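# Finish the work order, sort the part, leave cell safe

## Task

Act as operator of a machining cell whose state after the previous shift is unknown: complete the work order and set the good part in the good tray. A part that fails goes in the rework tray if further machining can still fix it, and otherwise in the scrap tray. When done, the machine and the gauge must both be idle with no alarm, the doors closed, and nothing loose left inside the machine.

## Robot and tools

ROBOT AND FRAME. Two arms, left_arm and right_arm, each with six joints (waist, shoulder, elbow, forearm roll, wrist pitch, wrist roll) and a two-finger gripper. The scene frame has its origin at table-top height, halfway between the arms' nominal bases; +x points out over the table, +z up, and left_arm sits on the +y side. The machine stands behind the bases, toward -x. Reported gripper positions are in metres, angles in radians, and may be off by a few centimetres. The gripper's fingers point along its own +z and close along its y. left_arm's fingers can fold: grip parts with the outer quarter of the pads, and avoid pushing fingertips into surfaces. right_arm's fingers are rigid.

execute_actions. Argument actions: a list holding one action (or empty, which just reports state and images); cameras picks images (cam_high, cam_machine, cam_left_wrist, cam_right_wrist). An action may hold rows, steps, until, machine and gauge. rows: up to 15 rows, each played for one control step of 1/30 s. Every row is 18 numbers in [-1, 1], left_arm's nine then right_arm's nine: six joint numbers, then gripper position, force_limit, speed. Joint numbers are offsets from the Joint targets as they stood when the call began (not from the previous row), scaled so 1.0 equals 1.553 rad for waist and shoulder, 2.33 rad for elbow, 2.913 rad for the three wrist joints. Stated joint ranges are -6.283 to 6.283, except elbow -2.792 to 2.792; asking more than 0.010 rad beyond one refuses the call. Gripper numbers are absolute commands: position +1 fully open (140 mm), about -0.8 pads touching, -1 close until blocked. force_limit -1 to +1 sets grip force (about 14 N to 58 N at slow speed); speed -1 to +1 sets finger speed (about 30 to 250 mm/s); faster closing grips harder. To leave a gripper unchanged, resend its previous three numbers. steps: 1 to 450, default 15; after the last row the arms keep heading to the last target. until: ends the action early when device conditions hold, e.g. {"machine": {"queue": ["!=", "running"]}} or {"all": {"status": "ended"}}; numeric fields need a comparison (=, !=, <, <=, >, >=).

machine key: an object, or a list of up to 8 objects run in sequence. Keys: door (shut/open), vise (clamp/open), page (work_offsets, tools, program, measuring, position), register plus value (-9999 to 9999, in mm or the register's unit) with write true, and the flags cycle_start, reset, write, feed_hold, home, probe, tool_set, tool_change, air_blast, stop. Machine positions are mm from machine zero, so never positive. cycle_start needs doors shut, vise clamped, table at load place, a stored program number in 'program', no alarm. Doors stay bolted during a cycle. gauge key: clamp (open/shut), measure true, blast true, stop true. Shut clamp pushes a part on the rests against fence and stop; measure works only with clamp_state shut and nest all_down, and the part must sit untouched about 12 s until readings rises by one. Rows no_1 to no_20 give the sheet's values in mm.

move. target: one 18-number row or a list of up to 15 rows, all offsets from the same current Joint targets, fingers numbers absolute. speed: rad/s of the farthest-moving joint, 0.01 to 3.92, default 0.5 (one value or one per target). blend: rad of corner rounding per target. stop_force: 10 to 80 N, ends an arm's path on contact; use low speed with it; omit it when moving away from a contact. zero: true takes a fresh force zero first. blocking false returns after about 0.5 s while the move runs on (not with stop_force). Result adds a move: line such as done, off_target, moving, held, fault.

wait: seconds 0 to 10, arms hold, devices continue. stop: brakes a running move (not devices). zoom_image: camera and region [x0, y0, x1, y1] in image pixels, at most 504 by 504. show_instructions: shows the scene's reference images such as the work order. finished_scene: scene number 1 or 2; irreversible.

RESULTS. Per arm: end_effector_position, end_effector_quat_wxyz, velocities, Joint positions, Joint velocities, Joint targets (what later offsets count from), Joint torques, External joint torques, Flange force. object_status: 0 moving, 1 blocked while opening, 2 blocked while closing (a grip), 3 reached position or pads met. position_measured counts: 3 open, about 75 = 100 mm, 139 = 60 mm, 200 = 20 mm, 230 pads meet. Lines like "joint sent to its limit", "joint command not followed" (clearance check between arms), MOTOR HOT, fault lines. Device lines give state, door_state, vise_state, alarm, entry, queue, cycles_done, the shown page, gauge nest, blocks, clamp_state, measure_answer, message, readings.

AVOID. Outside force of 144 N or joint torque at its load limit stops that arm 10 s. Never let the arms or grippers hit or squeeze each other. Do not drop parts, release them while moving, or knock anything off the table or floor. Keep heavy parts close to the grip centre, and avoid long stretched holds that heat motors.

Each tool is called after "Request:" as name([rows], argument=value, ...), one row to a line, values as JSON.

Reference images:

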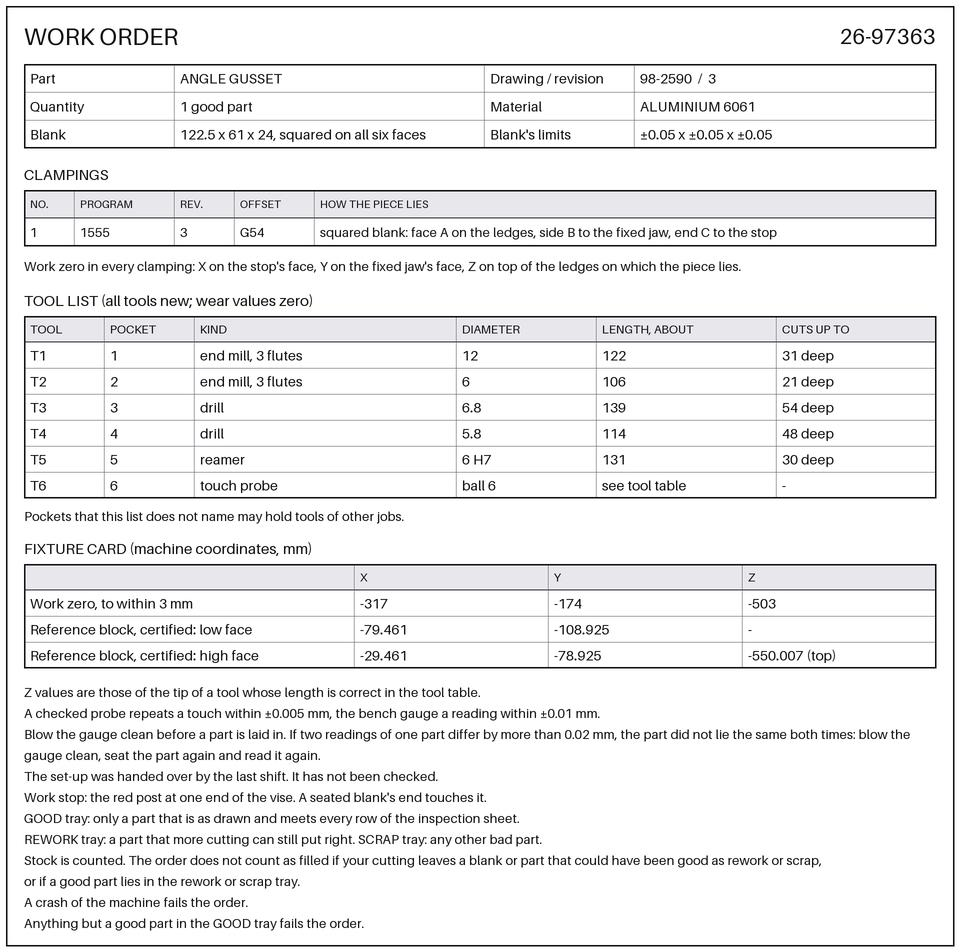

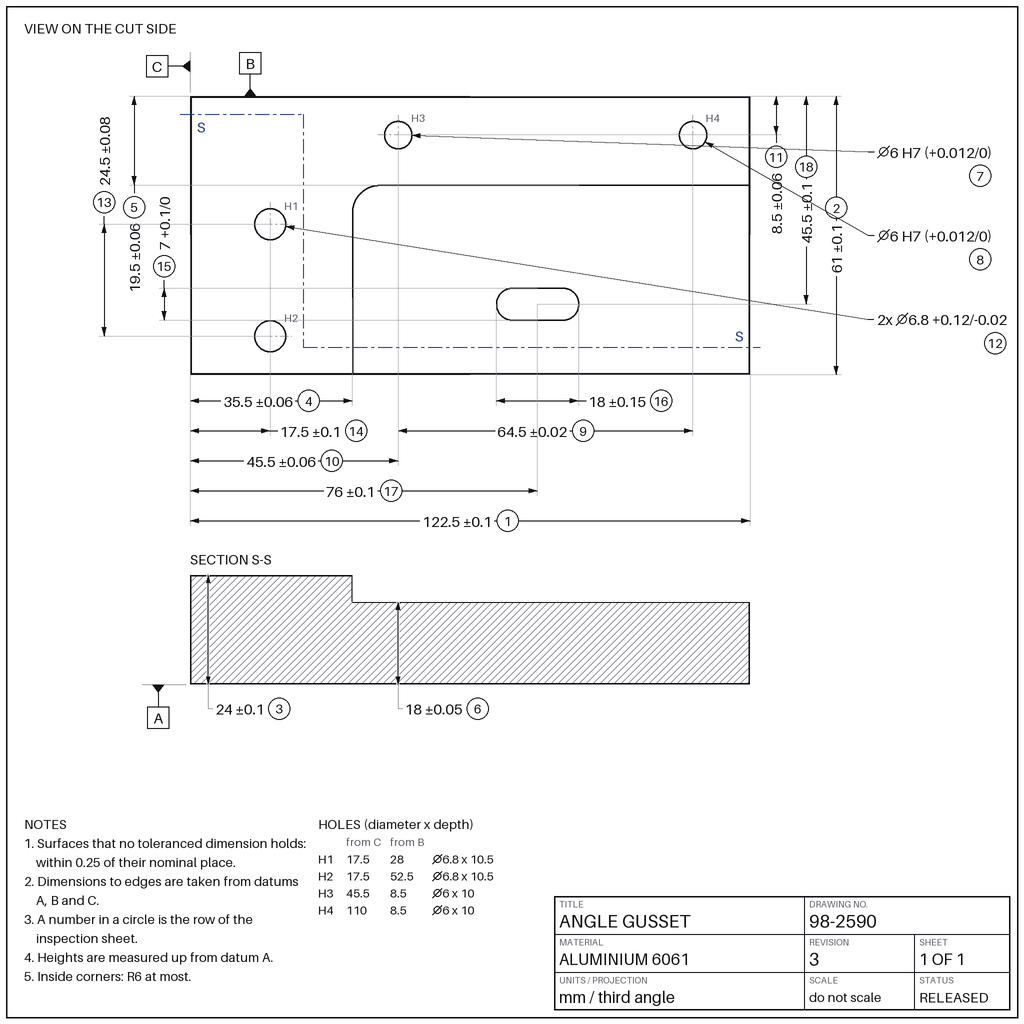

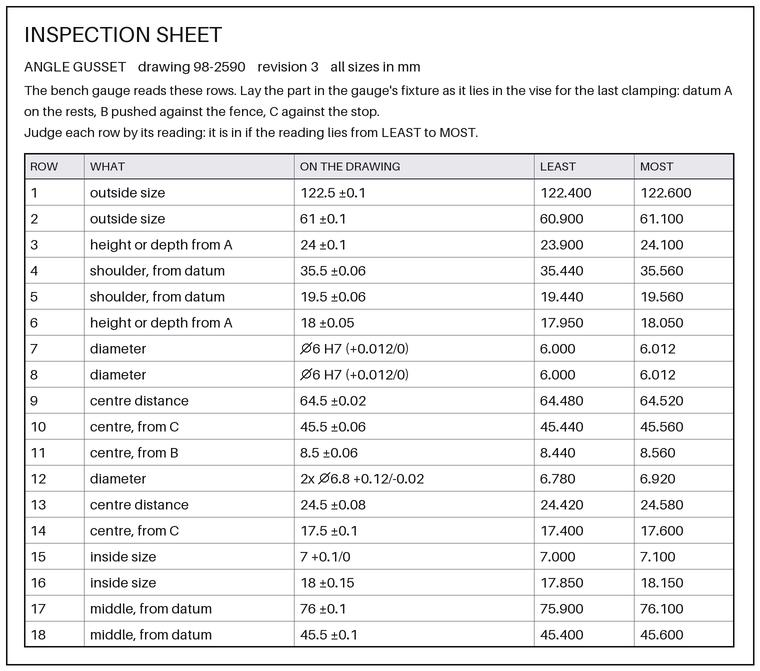

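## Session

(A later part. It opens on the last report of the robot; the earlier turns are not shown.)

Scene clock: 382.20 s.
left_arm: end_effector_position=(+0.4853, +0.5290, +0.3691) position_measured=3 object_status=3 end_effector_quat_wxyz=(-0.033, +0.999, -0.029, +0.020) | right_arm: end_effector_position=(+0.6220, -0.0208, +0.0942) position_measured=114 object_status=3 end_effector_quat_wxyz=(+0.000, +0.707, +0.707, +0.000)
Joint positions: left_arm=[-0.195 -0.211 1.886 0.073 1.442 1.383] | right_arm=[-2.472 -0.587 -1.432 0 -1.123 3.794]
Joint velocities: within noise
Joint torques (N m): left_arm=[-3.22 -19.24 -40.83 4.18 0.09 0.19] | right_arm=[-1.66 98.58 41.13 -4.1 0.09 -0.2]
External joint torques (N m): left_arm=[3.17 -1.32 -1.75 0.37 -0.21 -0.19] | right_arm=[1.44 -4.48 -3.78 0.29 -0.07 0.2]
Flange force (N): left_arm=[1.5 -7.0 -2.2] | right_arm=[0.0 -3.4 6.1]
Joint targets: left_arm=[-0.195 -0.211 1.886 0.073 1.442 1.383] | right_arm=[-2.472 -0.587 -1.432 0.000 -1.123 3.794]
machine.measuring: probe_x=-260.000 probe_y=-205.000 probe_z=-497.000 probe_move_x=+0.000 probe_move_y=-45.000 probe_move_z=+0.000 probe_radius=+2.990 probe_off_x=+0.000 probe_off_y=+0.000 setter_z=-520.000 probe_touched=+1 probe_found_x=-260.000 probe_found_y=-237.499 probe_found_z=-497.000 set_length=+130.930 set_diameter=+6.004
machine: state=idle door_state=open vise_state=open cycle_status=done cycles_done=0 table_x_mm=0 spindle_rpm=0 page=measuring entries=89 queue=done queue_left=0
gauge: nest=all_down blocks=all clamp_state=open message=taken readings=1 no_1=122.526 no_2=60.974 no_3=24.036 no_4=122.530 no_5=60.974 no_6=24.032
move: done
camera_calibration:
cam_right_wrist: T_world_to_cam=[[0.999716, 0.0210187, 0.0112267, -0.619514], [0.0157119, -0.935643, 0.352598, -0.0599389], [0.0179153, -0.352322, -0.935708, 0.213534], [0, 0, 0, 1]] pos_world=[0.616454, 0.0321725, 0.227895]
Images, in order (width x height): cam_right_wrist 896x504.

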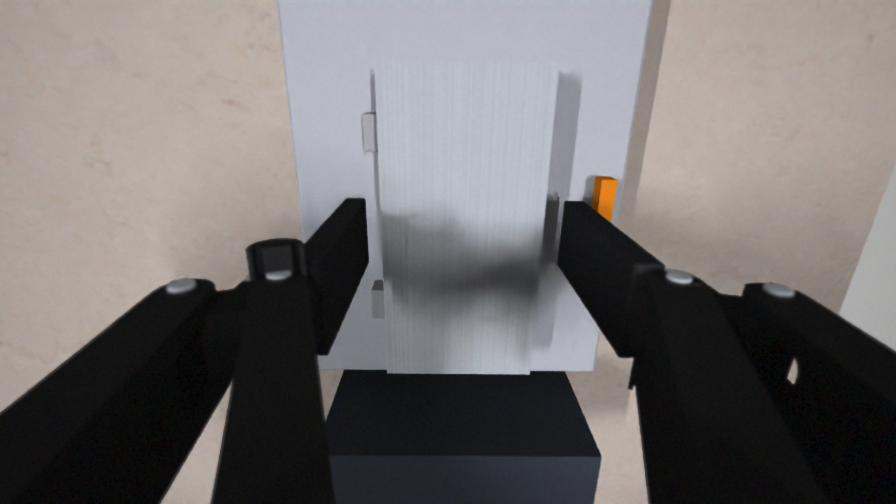

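Request:
execute_actions([
  {"rows": [[0,0,0,0,0,0,1,1,1, 0,0,0,0,0,0,-1,-0.02,-1]], "steps": 75},
], cameras=["cam_right_wrist"])

Request:
move([
  [0,0,0,0,0,0,1,1,1, 0,0.0536,0.0694,0,-0.0839,0,-1,-0.02,-1],
  [0,0,0,0,0,0,1,1,1, 0.6259,0.3858,-0.0955,0,-0.1291,0.3336,-1,-0.02,-1],
], speed=[0.2,0.6], blend=[0.05,0], cameras=["cam_high","cam_machine"])

Scene clock: 387.20 s.
left_arm: end_effector_position=(+0.4853, +0.5290, +0.3691) position_measured=3 object_status=3 end_effector_quat_wxyz=(-0.033, +0.999, -0.029, +0.020) | right_arm: end_effector_position=(+0.6221, -0.0208, +0.0942) position_measured=139 object_status=2 end_effector_quat_wxyz=(+0.000, +0.707, +0.707, +0.000)
Joint positions: left_arm=[-0.195 -0.211 1.886 0.073 1.442 1.383] | right_arm=[-2.472 -0.587 -1.432 0 -1.123 3.794]
Joint velocities: within noise
Joint torques (N m): left_arm=[-3.28 -19.05 -40.8 4.26 0.05 0.16] | right_arm=[-1.58 90.27 38.3 -4.41 1.67 -0.37]
External joint torques (N m): left_arm=[3.32 -2.27 -2.05 0.31 -0.17 -0.16] | right_arm=[1.31 4.12 -0.8 0.59 -1.65 0.37]
Flange force (N): left_arm=[0.3 -7.6 -3.0] | right_arm=[-2.1 -6.4 -4.8]
Joint targets: left_arm=[-0.195 -0.211 1.886 0.073 1.442 1.383] | right_arm=[-2.472 -0.587 -1.432 0.000 -1.123 3.794]
machine.measuring: probe_x=-260.000 probe_y=-205.000 probe_z=-497.000 probe_move_x=+0.000 probe_move_y=-45.000 probe_move_z=+0.000 probe_radius=+2.990 probe_off_x=+0.000 probe_off_y=+0.000 setter_z=-520.000 probe_touched=+1 probe_found_x=-260.000 probe_found_y=-237.499 probe_found_z=-497.000 set_length=+130.930 set_diameter=+6.004
machine: state=idle door_state=open vise_state=open cycle_status=done cycles_done=0 table_x_mm=0 spindle_rpm=0 page=measuring entries=89 queue=done queue_left=0
gauge: nest=some_down blocks=stop clamp_state=open message=taken readings=1 no_1=122.526 no_2=60.974 no_3=24.036 no_4=122.530 no_5=60.974 no_6=24.032
camera_calibration:
cam_right_wrist: T_world_to_cam=[[0.999716, 0.0210187, 0.0112267, -0.619514], [0.0157119, -0.935643, 0.352598, -0.0599389], [0.0179153, -0.352322, -0.935708, 0.213534], [0, 0, 0, 1]] pos_world=[0.616454, 0.0321725, 0.227895]
Images, in order (width x height): cam_right_wrist 896x504.

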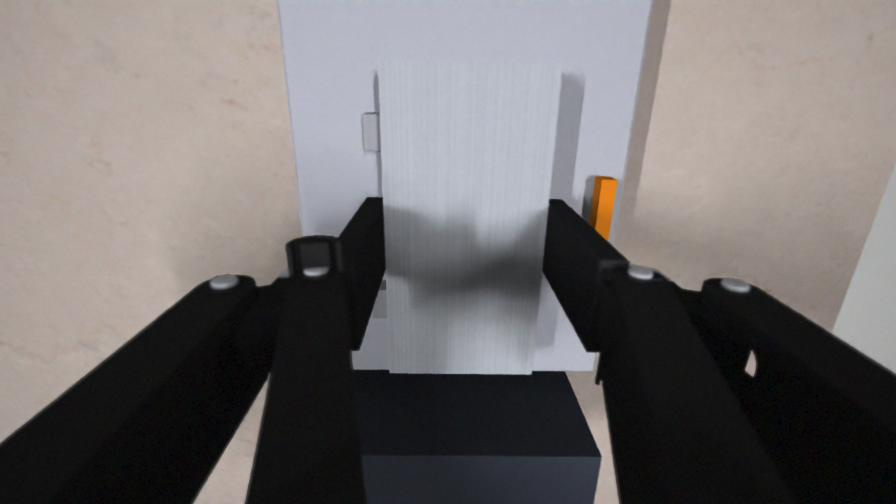

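Scene clock: 390.50 s.
left_arm: end_effector_position=(+0.4853, +0.5290, +0.3691) position_measured=3 object_status=3 end_effector_quat_wxyz=(-0.033, +0.999, -0.029, +0.020) | right_arm: end_effector_position=(-0.0669, +0.0438, +0.4001) position_measured=139 object_status=2 end_effector_quat_wxyz=(+0.000, +0.707, +0.707, +0.000)
Joint positions: left_arm=[-0.195 -0.211 1.886 0.073 1.442 1.383] | right_arm=[-1.5 0.013 -1.655 0 -1.499 4.765]
Joint velocities: within noise
Joint torques (N m): left_arm=[-2.94 -19.55 -40.77 4.19 0.08 0.17] | right_arm=[-1.16 48.02 47.98 -4.54 0.15 -0.18]
External joint torques (N m): left_arm=[2.88 -1.19 -2.02 0.38 -0.21 -0.17] | right_arm=[0.99 -7.36 -6.47 0.28 -0.12 0.18]
Flange force (N): left_arm=[1.9 -6.4 -2.7] | right_arm=[1.5 -2.1 11.5]
Joint targets: left_arm=[-0.195 -0.211 1.886 0.073 1.442 1.383] | right_arm=[-1.500 0.013 -1.655 0.000 -1.499 4.765]
machine.measuring: probe_x=-260.000 probe_y=-205.000 probe_z=-497.000 probe_move_x=+0.000 probe_move_y=-45.000 probe_move_z=+0.000 probe_radius=+2.990 probe_off_x=+0.000 probe_off_y=+0.000 setter_z=-520.000 probe_touched=+1 probe_found_x=-260.000 probe_found_y=-237.499 probe_found_z=-497.000 set_length=+130.930 set_diameter=+6.004
machine: state=idle door_state=open vise_state=open cycle_status=done cycles_done=0 table_x_mm=0 spindle_rpm=0 page=measuring entries=89 queue=done queue_left=0
gauge: nest=all_up blocks=free clamp_state=open message=taken readings=1 no_1=122.526 no_2=60.974 no_3=24.036 no_4=122.530 no_5=60.974 no_6=24.032
move: done
Images, in order (width x height): cam_high 896x504, cam_machine 896x504.

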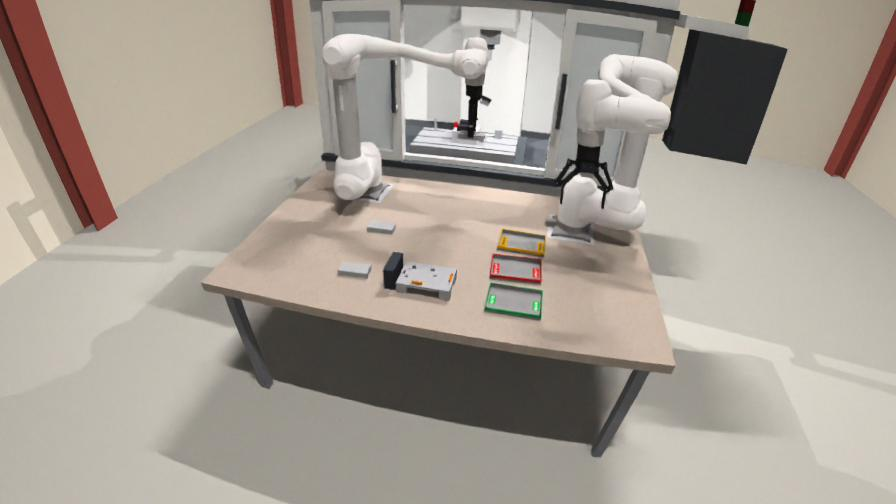

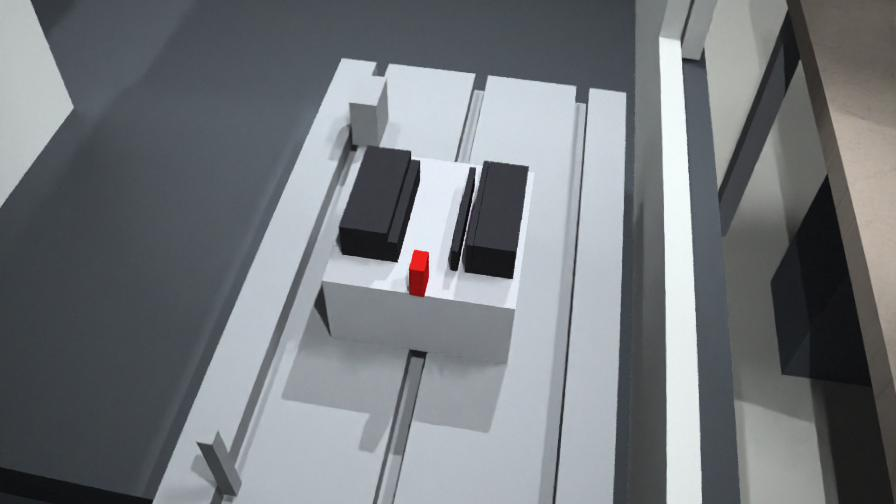

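Request:
move(target=[0,0,0,0,0,0,1,1,1, 0.6613,-0.2648,0.2139,0,-0.0299,0.3526,-1,-0.02,-1], speed=0.5, cameras=["cam_high","cam_machine","cam_right_wrist"])

Scene clock: 403.10 s.
left_arm: end_effector_position=(+0.4853, +0.5290, +0.3691) position_measured=3 object_status=3 end_effector_quat_wxyz=(-0.033, +0.999, -0.029, +0.020) | right_arm: end_effector_position=(-0.7438, -0.0837, +0.4015) position_measured=139 object_status=2 end_effector_quat_wxyz=(+0.000, +0.707, +0.707, +0.000)
Joint positions: left_arm=[-0.195 -0.211 1.886 0.073 1.442 1.383] | right_arm=[-0.502 -0.387 -1.171 0 -1.583 5.764]
Joint velocities: within noise
Joint torques (N m): left_arm=[-3.04 -19.33 -40.9 4.22 0.01 0.21] | right_arm=[9.99 70.55 50.54 -5.24 -2.01 -0.23]
External joint torques (N m): left_arm=[2.95 -0.9 -1.65 0.32 -0.14 -0.21] | right_arm=[-9.77 9.6 -9.07 0.95 2.03 0.23]
External joint torques when the fault began: right_arm=[-122.25 63.27 -29.34 11.03 12.36 0.31]
Flange force (N): left_arm=[1.9 -6.4 -2.1] | right_arm=[-11.3 40.5 20.3]
Flange force when the fault began (N): right_arm=[30.7 239.5 76.8]
Joint targets: left_arm=[-0.195 -0.211 1.886 0.073 1.442 1.383] | right_arm=[-0.502 -0.387 -1.171 0.000 -1.583 5.764]
Tool commands: left_gripper/position=+1.0 left_gripper/force_limit=+1.0 left_gripper/speed=+1.0 right_gripper/position=-1.0 right_gripper/force_limit=-0.019608 right_gripper/speed=-1.0
FORCE FAULT: contact force on the right arm reached its limit, and that arm stopped for 10 seconds. The contact can be on any part of that arm, not only on its tool. That arm's remaining commands of this call were not run. That arm's target is now where it stood when the stop ended, not its last command. That arm accepts commands again.
machine.measuring: probe_x=-260.000 probe_y=-205.000 probe_z=-497.000 probe_move_x=+0.000 probe_move_y=-45.000 probe_move_z=+0.000 probe_radius=+2.990 probe_off_x=+0.000 probe_off_y=+0.000 setter_z=-520.000 probe_touched=+1 probe_found_x=-260.000 probe_found_y=-237.499 probe_found_z=-497.000 set_length=+130.930 set_diameter=+6.004
machine: state=idle door_state=open vise_state=open cycle_status=done cycles_done=0 table_x_mm=0 spindle_rpm=0 page=measuring entries=89 queue=done queue_left=0
gauge: nest=all_up blocks=free clamp_state=open message=taken readings=1 no_1=122.526 no_2=60.974 no_3=24.036 no_4=122.530 no_5=60.974 no_6=24.032
move: fault (right_arm); right_arm: the waist is farthest, 0.029 rad from its target
camera_calibration:
cam_right_wrist: T_world_to_cam=[[0.999714, 0.0214982, 0.0105195, 0.744162], [0.0164155, -0.935743, 0.3523, -0.204999], [0.0174174, -0.352026, -0.935828, 0.503084], [0, 0, 0, 1]] pos_world=[-0.749346, -0.030726, 0.535193]
Images, in order (width x height): cam_high 896x504, cam_machine 896x504, cam_right_wrist 896x504.

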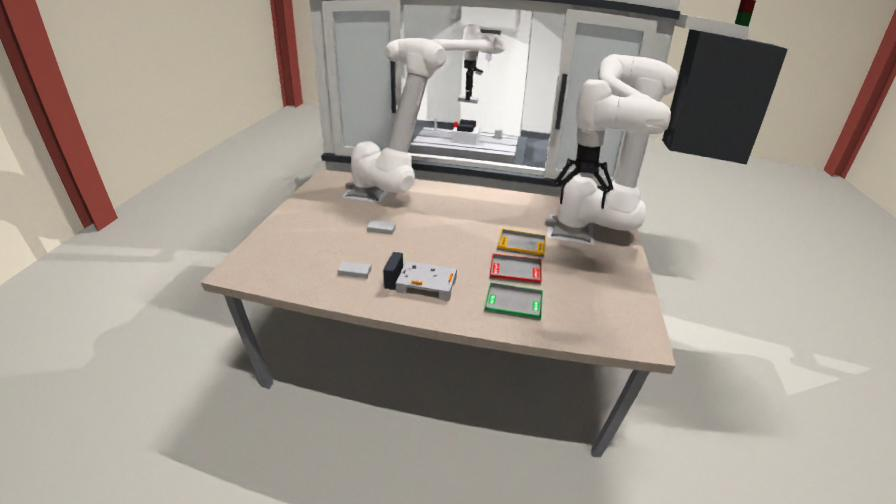

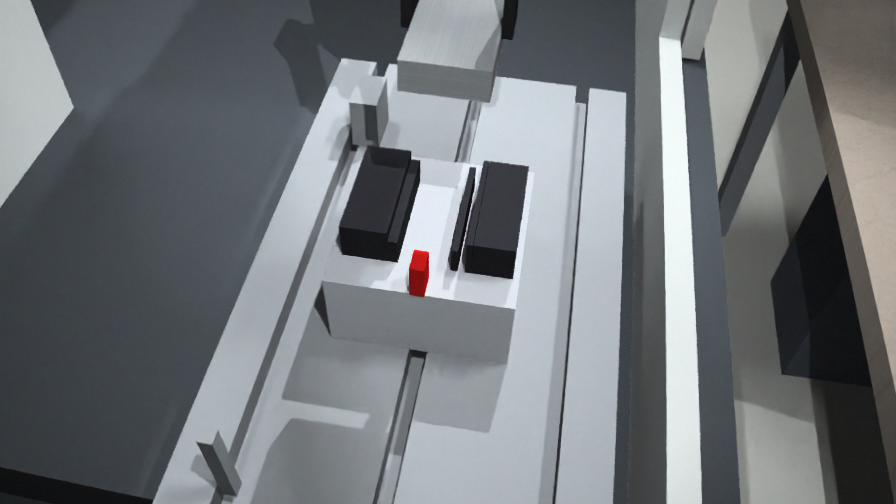

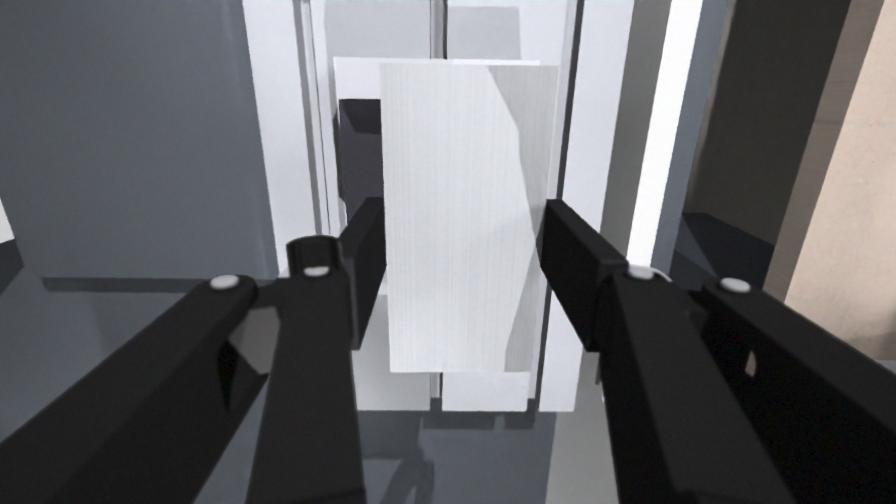

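Request:
move([
  [0,0,0,0,0,0,1,1,1, -0.1925,0.0773,-0.0622,0,0.0086,-0.1026,-1,-0.02,-1],
  [0,0,0,0,0,0,1,1,1, -0.1925,0.0729,-0.1209,0,0.0577,-0.1026,-1,-0.02,-1],
  [0,0,0,0,0,0,1,1,1, -0.0245,0.0296,-0.0825,0,0.05,-0.0132,-1,-0.02,-1],
], speed=[0.15,0.15,0.12], stop_force=40, cameras=["cam_high","cam_machine","cam_right_wrist"])

Scene clock: 412.10 s.
left_arm: end_effector_position=(+0.4853, +0.5290, +0.3691) position_measured=3 object_status=3 end_effector_quat_wxyz=(-0.033, +0.999, -0.029, +0.020) | right_arm: end_effector_position=(-0.7002, -0.0753, +0.3301) position_measured=139 object_status=2 end_effector_quat_wxyz=(+0.000, +0.707, +0.707, +0.000)
Joint positions: left_arm=[-0.195 -0.211 1.886 0.073 1.442 1.383] | right_arm=[-0.54 -0.341 -1.363 0 -1.437 5.725]
Joint velocities: within noise
Joint torques (N m): left_arm=[-3 -19 -40.6 4.13 0.04 0.19] | right_arm=[-1.05 83.3 47.89 -4.53 0.1 -0.27]
External joint torques (N m): left_arm=[2.9 -1.39 -2.01 0.42 -0.16 -0.2] | right_arm=[1.2 -7.94 -6.79 0.28 -0.09 0.27]
Flange force (N): left_arm=[1.6 -6.4 -2.8] | right_arm=[-2.9 0.8 11.8]
Joint targets: left_arm=[-0.195 -0.211 1.886 0.073 1.442 1.383] | right_arm=[-0.540 -0.341 -1.363 0.000 -1.437 5.725]
machine.measuring: probe_x=-260.000 probe_y=-205.000 probe_z=-497.000 probe_move_x=+0.000 probe_move_y=-45.000 probe_move_z=+0.000 probe_radius=+2.990 probe_off_x=+0.000 probe_off_y=+0.000 setter_z=-520.000 probe_touched=+1 probe_found_x=-260.000 probe_found_y=-237.499 probe_found_z=-497.000 set_length=+130.930 set_diameter=+6.004
machine: state=idle door_state=open vise_state=open cycle_status=done cycles_done=0 table_x_mm=0 spindle_rpm=0 page=measuring entries=89 queue=done queue_left=0
gauge: nest=all_up blocks=free clamp_state=open message=taken readings=1 no_1=122.526 no_2=60.974 no_3=24.036 no_4=122.530 no_5=60.974 no_6=24.032
move: done
camera_calibration:
cam_right_wrist: T_world_to_cam=[[0.9997, 0.0218978, 0.0110047, 0.701017], [0.0166128, -0.935624, 0.352606, -0.172605], [0.0180175, -0.352317, -0.935707, 0.438863], [0, 0, 0, 1]] pos_world=[-0.705847, -0.0222249, 0.463794]
Images, in order (width x height): cam_high 896x504, cam_machine 896x504, cam_right_wrist 896x504.

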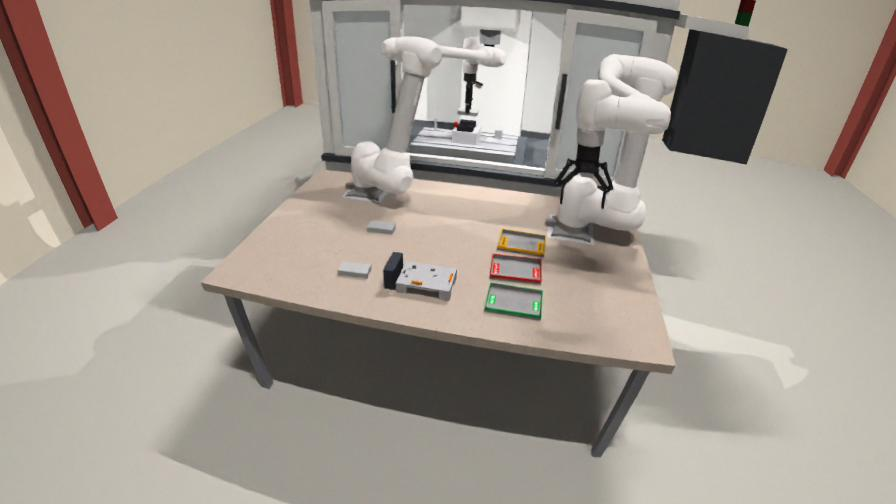

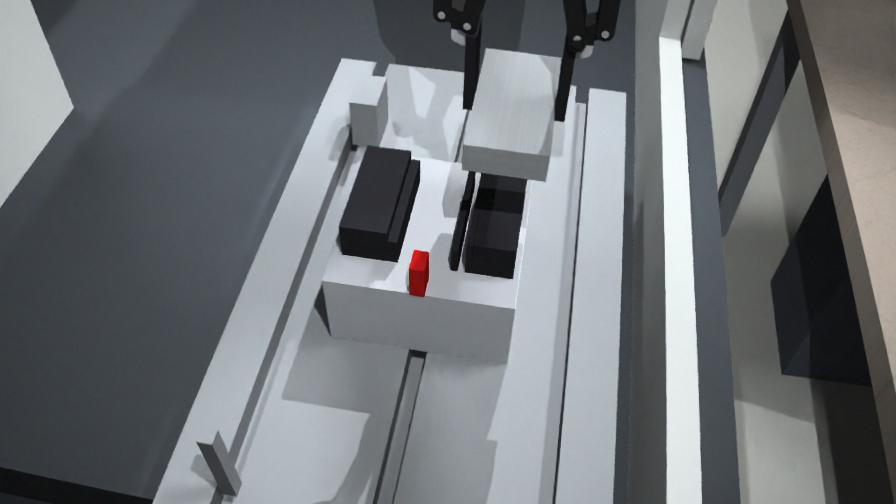

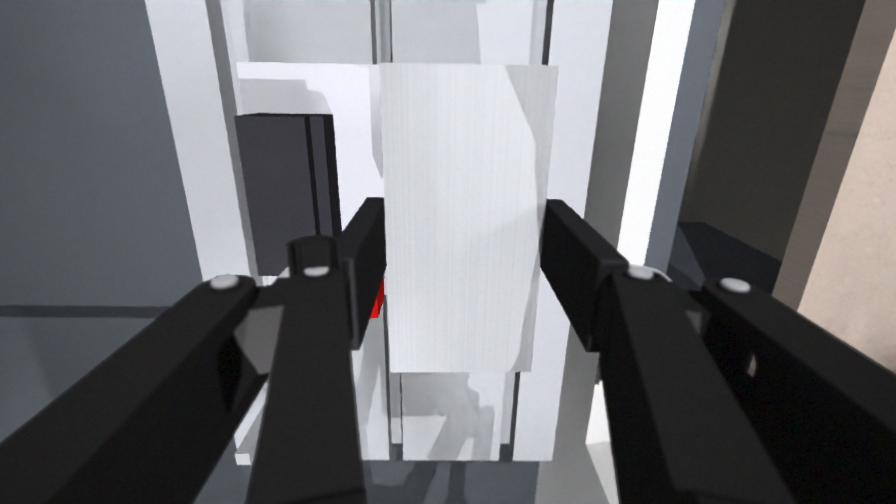

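Request:
zoom_image(camera="cam_right_wrist", region=[220, 50, 420, 330])

Request:
zoom_image(camera="cam_machine", region=[320, 30, 600, 310])

Scaled by 1.800 from the camera's 896x504 image, which has a finer 1280x720 frame.

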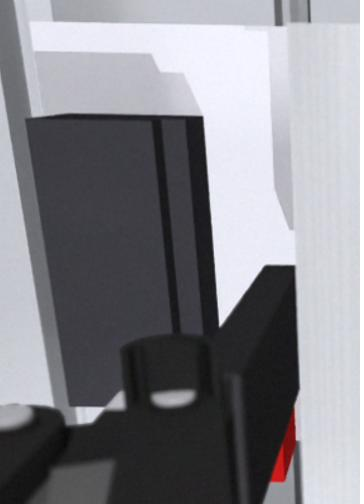

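Scaled by 1.800 from the camera's 896x504 image, which has a finer 1280x720 frame.

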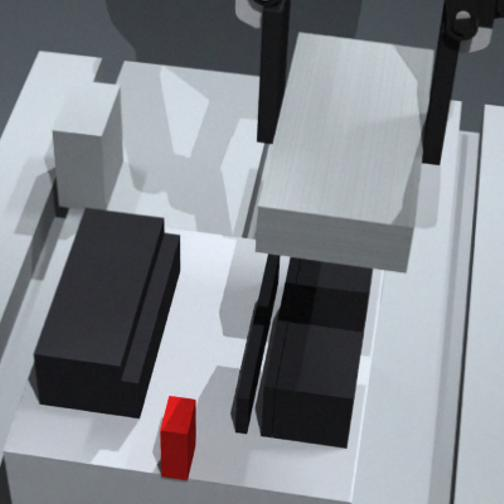

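Request:
move(target=[0,0,0,0,0,0,1,1,1, 0.0368,-0.0272,0.0174,0,0.0004,0.0199,-1,-0.02,-1], speed=0.05, stop_force=30, cameras=["cam_machine","cam_right_wrist"])

Request:
zoom_image(camera="cam_machine", region=[320, 60, 560, 310])

Request:
zoom_image(camera="cam_right_wrist", region=[250, 30, 650, 420])

Scene clock: 415.97 s.
left_arm: end_effector_position=(+0.4853, +0.5290, +0.3691) position_measured=3 object_status=3 end_effector_quat_wxyz=(-0.033, +0.999, -0.029, +0.020) | right_arm: end_effector_position=(-0.7451, -0.1002, +0.3198) position_measured=139 object_status=2 end_effector_quat_wxyz=(+0.000, +0.707, +0.707, +0.000)
Joint positions: left_arm=[-0.195 -0.211 1.886 0.073 1.442 1.383] | right_arm=[-0.482 -0.383 -1.323 0 -1.436 5.783]
Joint velocities: within noise
Joint torques (N m): left_arm=[-3.24 -19.65 -40.4 4.09 0 0.16] | right_arm=[-1.28 87.57 47.71 -4.49 0.11 -0.23]
External joint torques (N m): left_arm=[3.13 -0.41 -2.13 0.45 -0.13 -0.17] | right_arm=[1.48 -8.21 -6.64 0.24 -0.1 0.23]
Flange force (N): left_arm=[3.5 -6.8 -2.8] | right_arm=[-2.9 0.6 11.5]
Joint targets: left_arm=[-0.195 -0.211 1.886 0.073 1.442 1.383] | right_arm=[-0.482 -0.383 -1.323 0.000 -1.436 5.783]
machine.measuring: probe_x=-260.000 probe_y=-205.000 probe_z=-497.000 probe_move_x=+0.000 probe_move_y=-45.000 probe_move_z=+0.000 probe_radius=+2.990 probe_off_x=+0.000 probe_off_y=+0.000 setter_z=-520.000 probe_touched=+1 probe_found_x=-260.000 probe_found_y=-237.499 probe_found_z=-497.000 set_length=+130.930 set_diameter=+6.004
machine: state=idle door_state=open vise_state=open cycle_status=done cycles_done=0 table_x_mm=0 spindle_rpm=0 page=measuring entries=89 queue=done queue_left=0
gauge: nest=all_up blocks=free clamp_state=open message=taken readings=1 no_1=122.526 no_2=60.974 no_3=24.036 no_4=122.530 no_5=60.974 no_6=24.032
move: done
camera_calibration:
cam_right_wrist: T_world_to_cam=[[0.999711, 0.0211284, 0.0115003, 0.746311], [0.0157124, -0.93553, 0.352898, -0.192424], [0.0182151, -0.352615, -0.935591, 0.421308], [0, 0, 0, 1]] pos_world=[-0.750746, -0.0472273, 0.453495]
Images, in order (width x height): cam_machine 896x504, cam_right_wrist 896x504.

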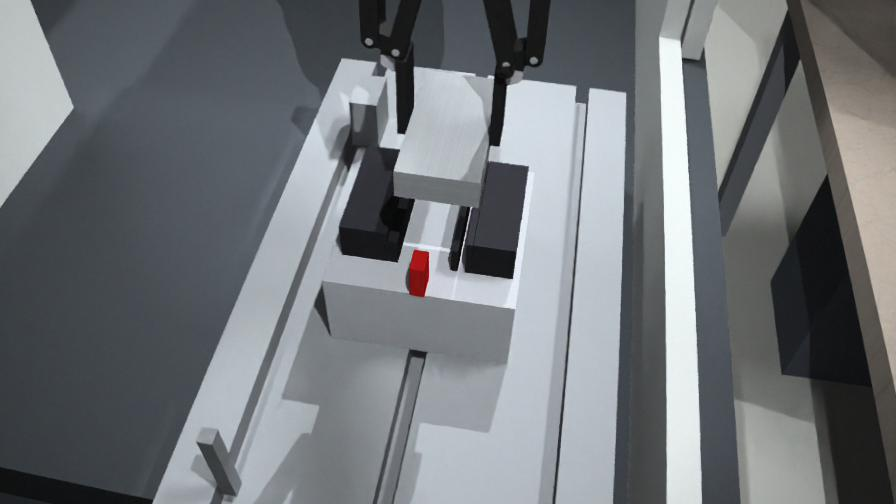

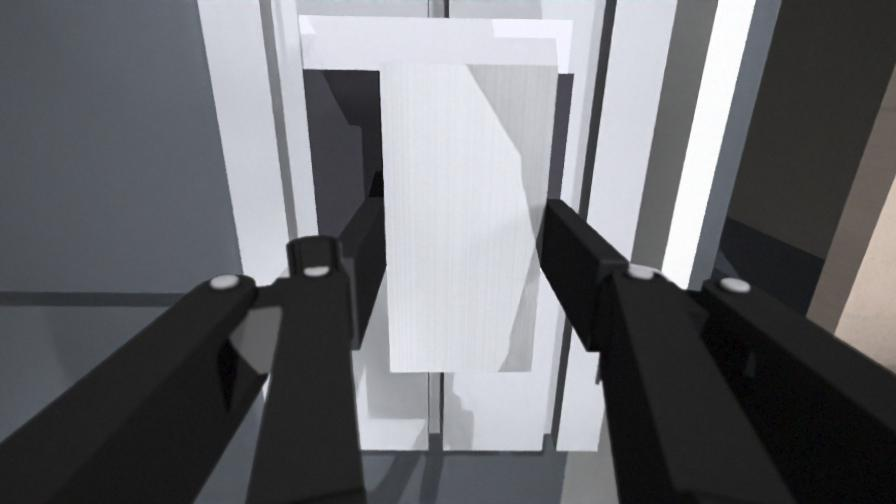

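Scaled by 2.016 from the camera's 896x504 image, which has a finer 1280x720 frame.

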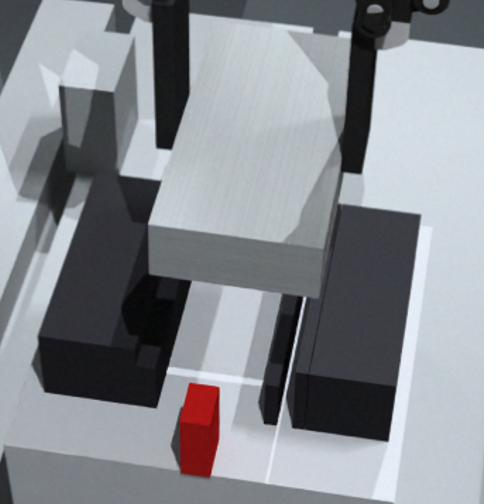

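Scaled by 1.260 from the camera's 896x504 image, which has a finer 1280x720 frame.

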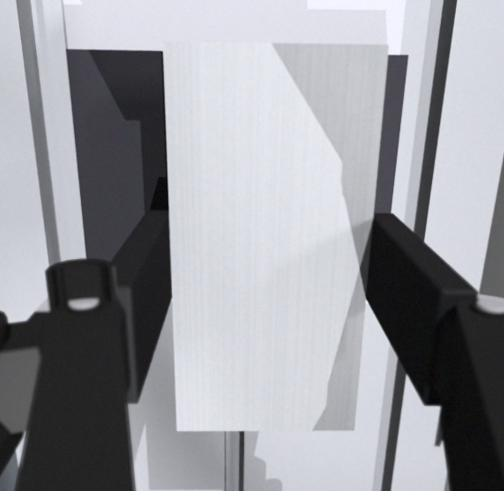

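Request:
move(target=[0,0,0,0,0,0,1,1,1, 0.0078,-0.0154,-0.0203,0,0.0245,0.0042,-1,-0.02,-1], speed=0.03, stop_force=20, cameras=["cam_machine","cam_right_wrist"])

Request:
zoom_image(camera="cam_machine", region=[320, 60, 560, 310])

Request:
zoom_image(camera="cam_right_wrist", region=[250, 30, 650, 420])

Scene clock: 420.97 s.
left_arm: end_effector_position=(+0.4853, +0.5290, +0.3691) position_measured=3 object_status=3 end_effector_quat_wxyz=(-0.033, +0.999, -0.029, +0.020) | right_arm: end_effector_position=(-0.7561, -0.1052, +0.2749) position_measured=139 object_status=2 end_effector_quat_wxyz=(+0.000, +0.707, +0.707, +0.000)
Joint positions: left_arm=[-0.195 -0.211 1.886 0.073 1.442 1.383] | right_arm=[-0.47 -0.407 -1.37 0 -1.365 5.796]
Joint velocities: within noise
Joint torques (N m): left_arm=[-2.91 -19.43 -40.6 4.2 -0.01 0.27] | right_arm=[-1.17 89.57 47.19 -4.49 0.06 -0.26]
External joint torques (N m): left_arm=[2.8 -0.94 -1.88 0.33 -0.11 -0.27] | right_arm=[1.39 -8.41 -6.6 0.3 -0.05 0.26]
Flange force (N): left_arm=[2.1 -5.9 -2.6] | right_arm=[-2.8 0.6 11.6]
Joint targets: left_arm=[-0.195 -0.211 1.886 0.073 1.442 1.383] | right_arm=[-0.470 -0.407 -1.370 0.000 -1.365 5.796]
machine.measuring: probe_x=-260.000 probe_y=-205.000 probe_z=-497.000 probe_move_x=+0.000 probe_move_y=-45.000 probe_move_z=+0.000 probe_radius=+2.990 probe_off_x=+0.000 probe_off_y=+0.000 setter_z=-520.000 probe_touched=+1 probe_found_x=-260.000 probe_found_y=-237.499 probe_found_z=-497.000 set_length=+130.930 set_diameter=+6.004
machine: state=idle door_state=open vise_state=open cycle_status=done cycles_done=0 table_x_mm=0 spindle_rpm=0 page=measuring entries=89 queue=done queue_left=0
gauge: nest=all_up blocks=free clamp_state=open message=taken readings=1 no_1=122.526 no_2=60.974 no_3=24.036 no_4=122.530 no_5=60.974 no_6=24.032
move: done
camera_calibration:
cam_right_wrist: T_world_to_cam=[[0.999714, 0.0209987, 0.0114442, 0.757946], [0.0156126, -0.935565, 0.352808, -0.181032], [0.0181153, -0.352529, -0.935626, 0.377715], [0, 0, 0, 1]] pos_world=[-0.761746, -0.0521276, 0.408595]
Images, in order (width x height): cam_machine 896x504, cam_right_wrist 896x504.

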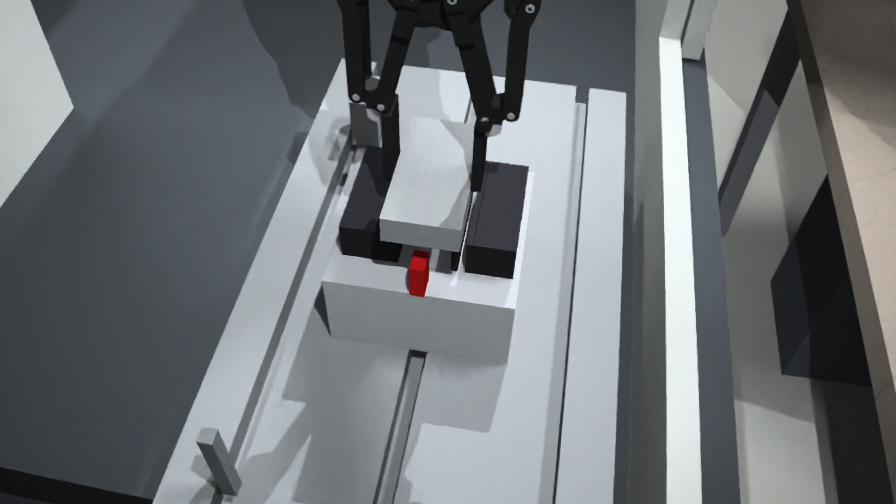

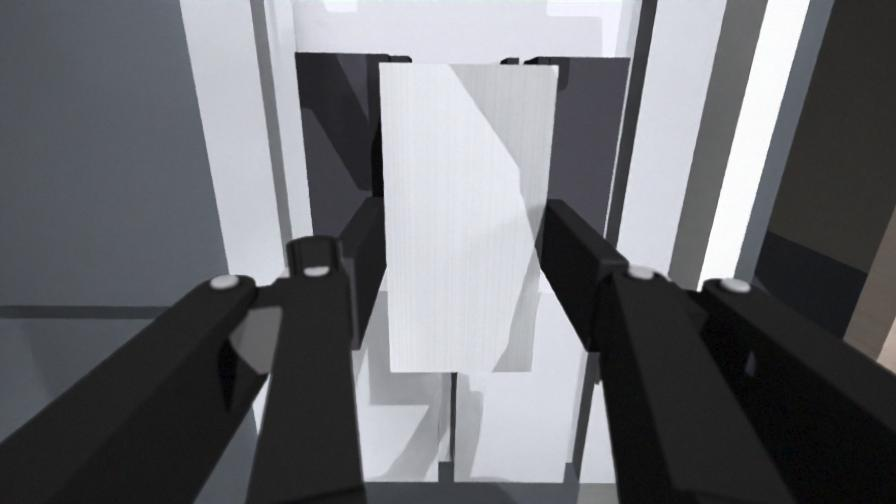

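Scaled by 2.016 from the camera's 896x504 image, which has a finer 1280x720 frame.

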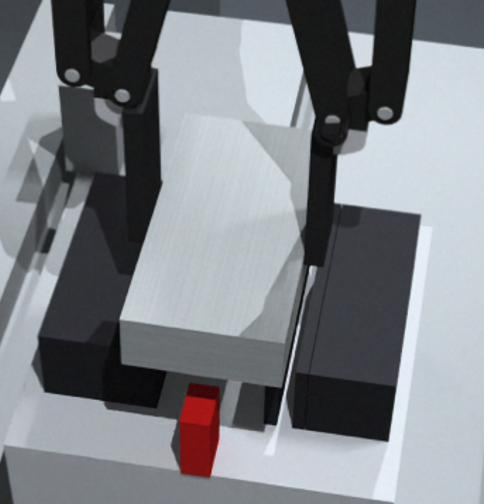

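Scaled by 1.260 from the camera's 896x504 image, which has a finer 1280x720 frame.

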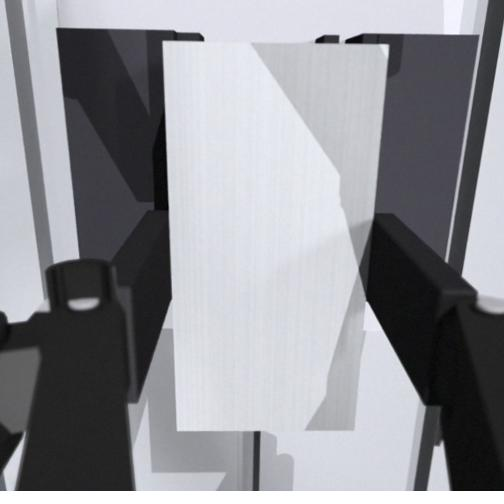

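Request:
move(target=[0,0,0,0,0,0,1,1,1, -0.0307,-0.0330,0.0091,0,0.0103,-0.0163,-1,-0.02,-1], speed=0.03, stop_force=20, cameras=["cam_machine","cam_right_wrist"])

Request:
zoom_image(camera="cam_machine", region=[320, 60, 560, 310])

Request:
zoom_image(camera="cam_right_wrist", region=[250, 30, 650, 420])

Scene clock: 425.77 s.
left_arm: end_effector_position=(+0.4853, +0.5290, +0.3691) position_measured=3 object_status=3 end_effector_quat_wxyz=(-0.033, +0.999, -0.029, +0.020) | right_arm: end_effector_position=(-0.7578, -0.0602, +0.2452) position_measured=139 object_status=2 end_effector_quat_wxyz=(+0.000, +0.707, +0.707, +0.000)
Joint positions: left_arm=[-0.195 -0.211 1.886 0.073 1.442 1.383] | right_arm=[-0.518 -0.458 -1.349 0 -1.335 5.748]
Joint velocities: within noise
Joint torques (N m): left_arm=[-3.19 -19.29 -40.5 4.2 0.06 0.21] | right_arm=[-1.36 94.03 46.98 -4.44 0.14 -0.26]
External joint torques (N m): left_arm=[3.15 -1.44 -2.09 0.34 -0.17 -0.21] | right_arm=[1.56 -8.68 -6.87 0.29 -0.13 0.26]
Flange force (N): left_arm=[1.7 -7.0 -2.9] | right_arm=[-3.3 1.0 11.8]
Joint targets: left_arm=[-0.195 -0.211 1.886 0.073 1.442 1.383] | right_arm=[-0.518 -0.458 -1.349 0.000 -1.335 5.748]
machine.measuring: probe_x=-260.000 probe_y=-205.000 probe_z=-497.000 probe_move_x=+0.000 probe_move_y=-45.000 probe_move_z=+0.000 probe_radius=+2.990 probe_off_x=+0.000 probe_off_y=+0.000 setter_z=-520.000 probe_touched=+1 probe_found_x=-260.000 probe_found_y=-237.499 probe_found_z=-497.000 set_length=+130.930 set_diameter=+6.004
machine: state=idle door_state=open vise_state=open cycle_status=done cycles_done=0 table_x_mm=0 spindle_rpm=0 page=measuring entries=89 queue=done queue_left=0
gauge: nest=all_up blocks=free clamp_state=open message=taken readings=1 no_1=122.526 no_2=60.974 no_3=24.036 no_4=122.530 no_5=60.974 no_6=24.032
move: done
camera_calibration:
cam_right_wrist: T_world_to_cam=[[0.999719, 0.0207765, 0.0114206, 0.759052], [0.0154129, -0.93557, 0.352805, -0.128578], [0.0180148, -0.35253, -0.935627, 0.365745], [0, 0, 0, 1]] pos_world=[-0.763445, -0.00712826, 0.378895]
Images, in order (width x height): cam_machine 896x504, cam_right_wrist 896x504.

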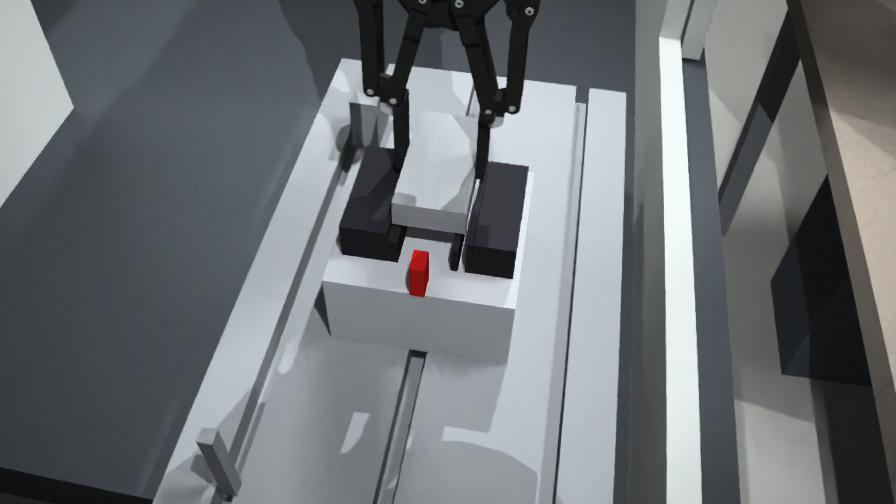

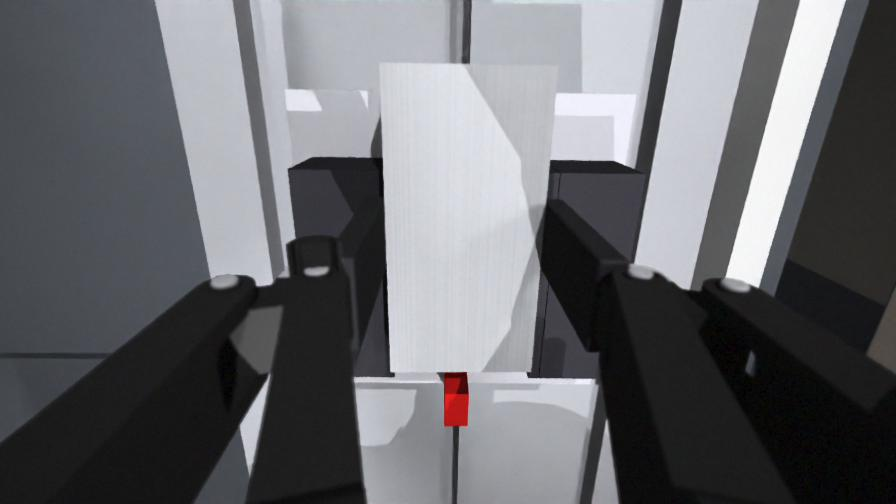

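Scaled by 2.016 from the camera's 896x504 image, which has a finer 1280x720 frame.

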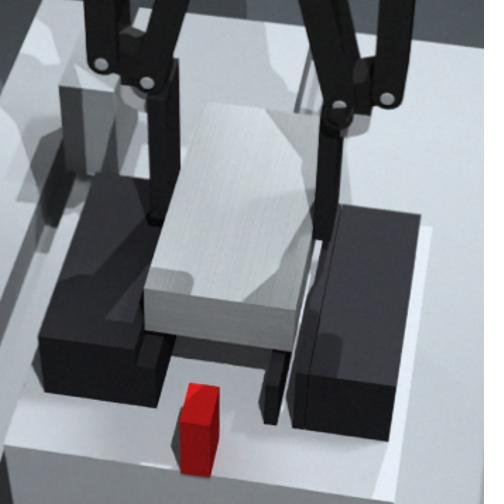

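Scaled by 1.260 from the camera's 896x504 image, which has a finer 1280x720 frame.

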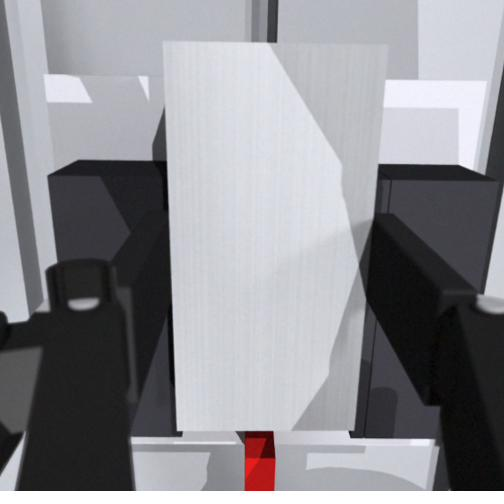

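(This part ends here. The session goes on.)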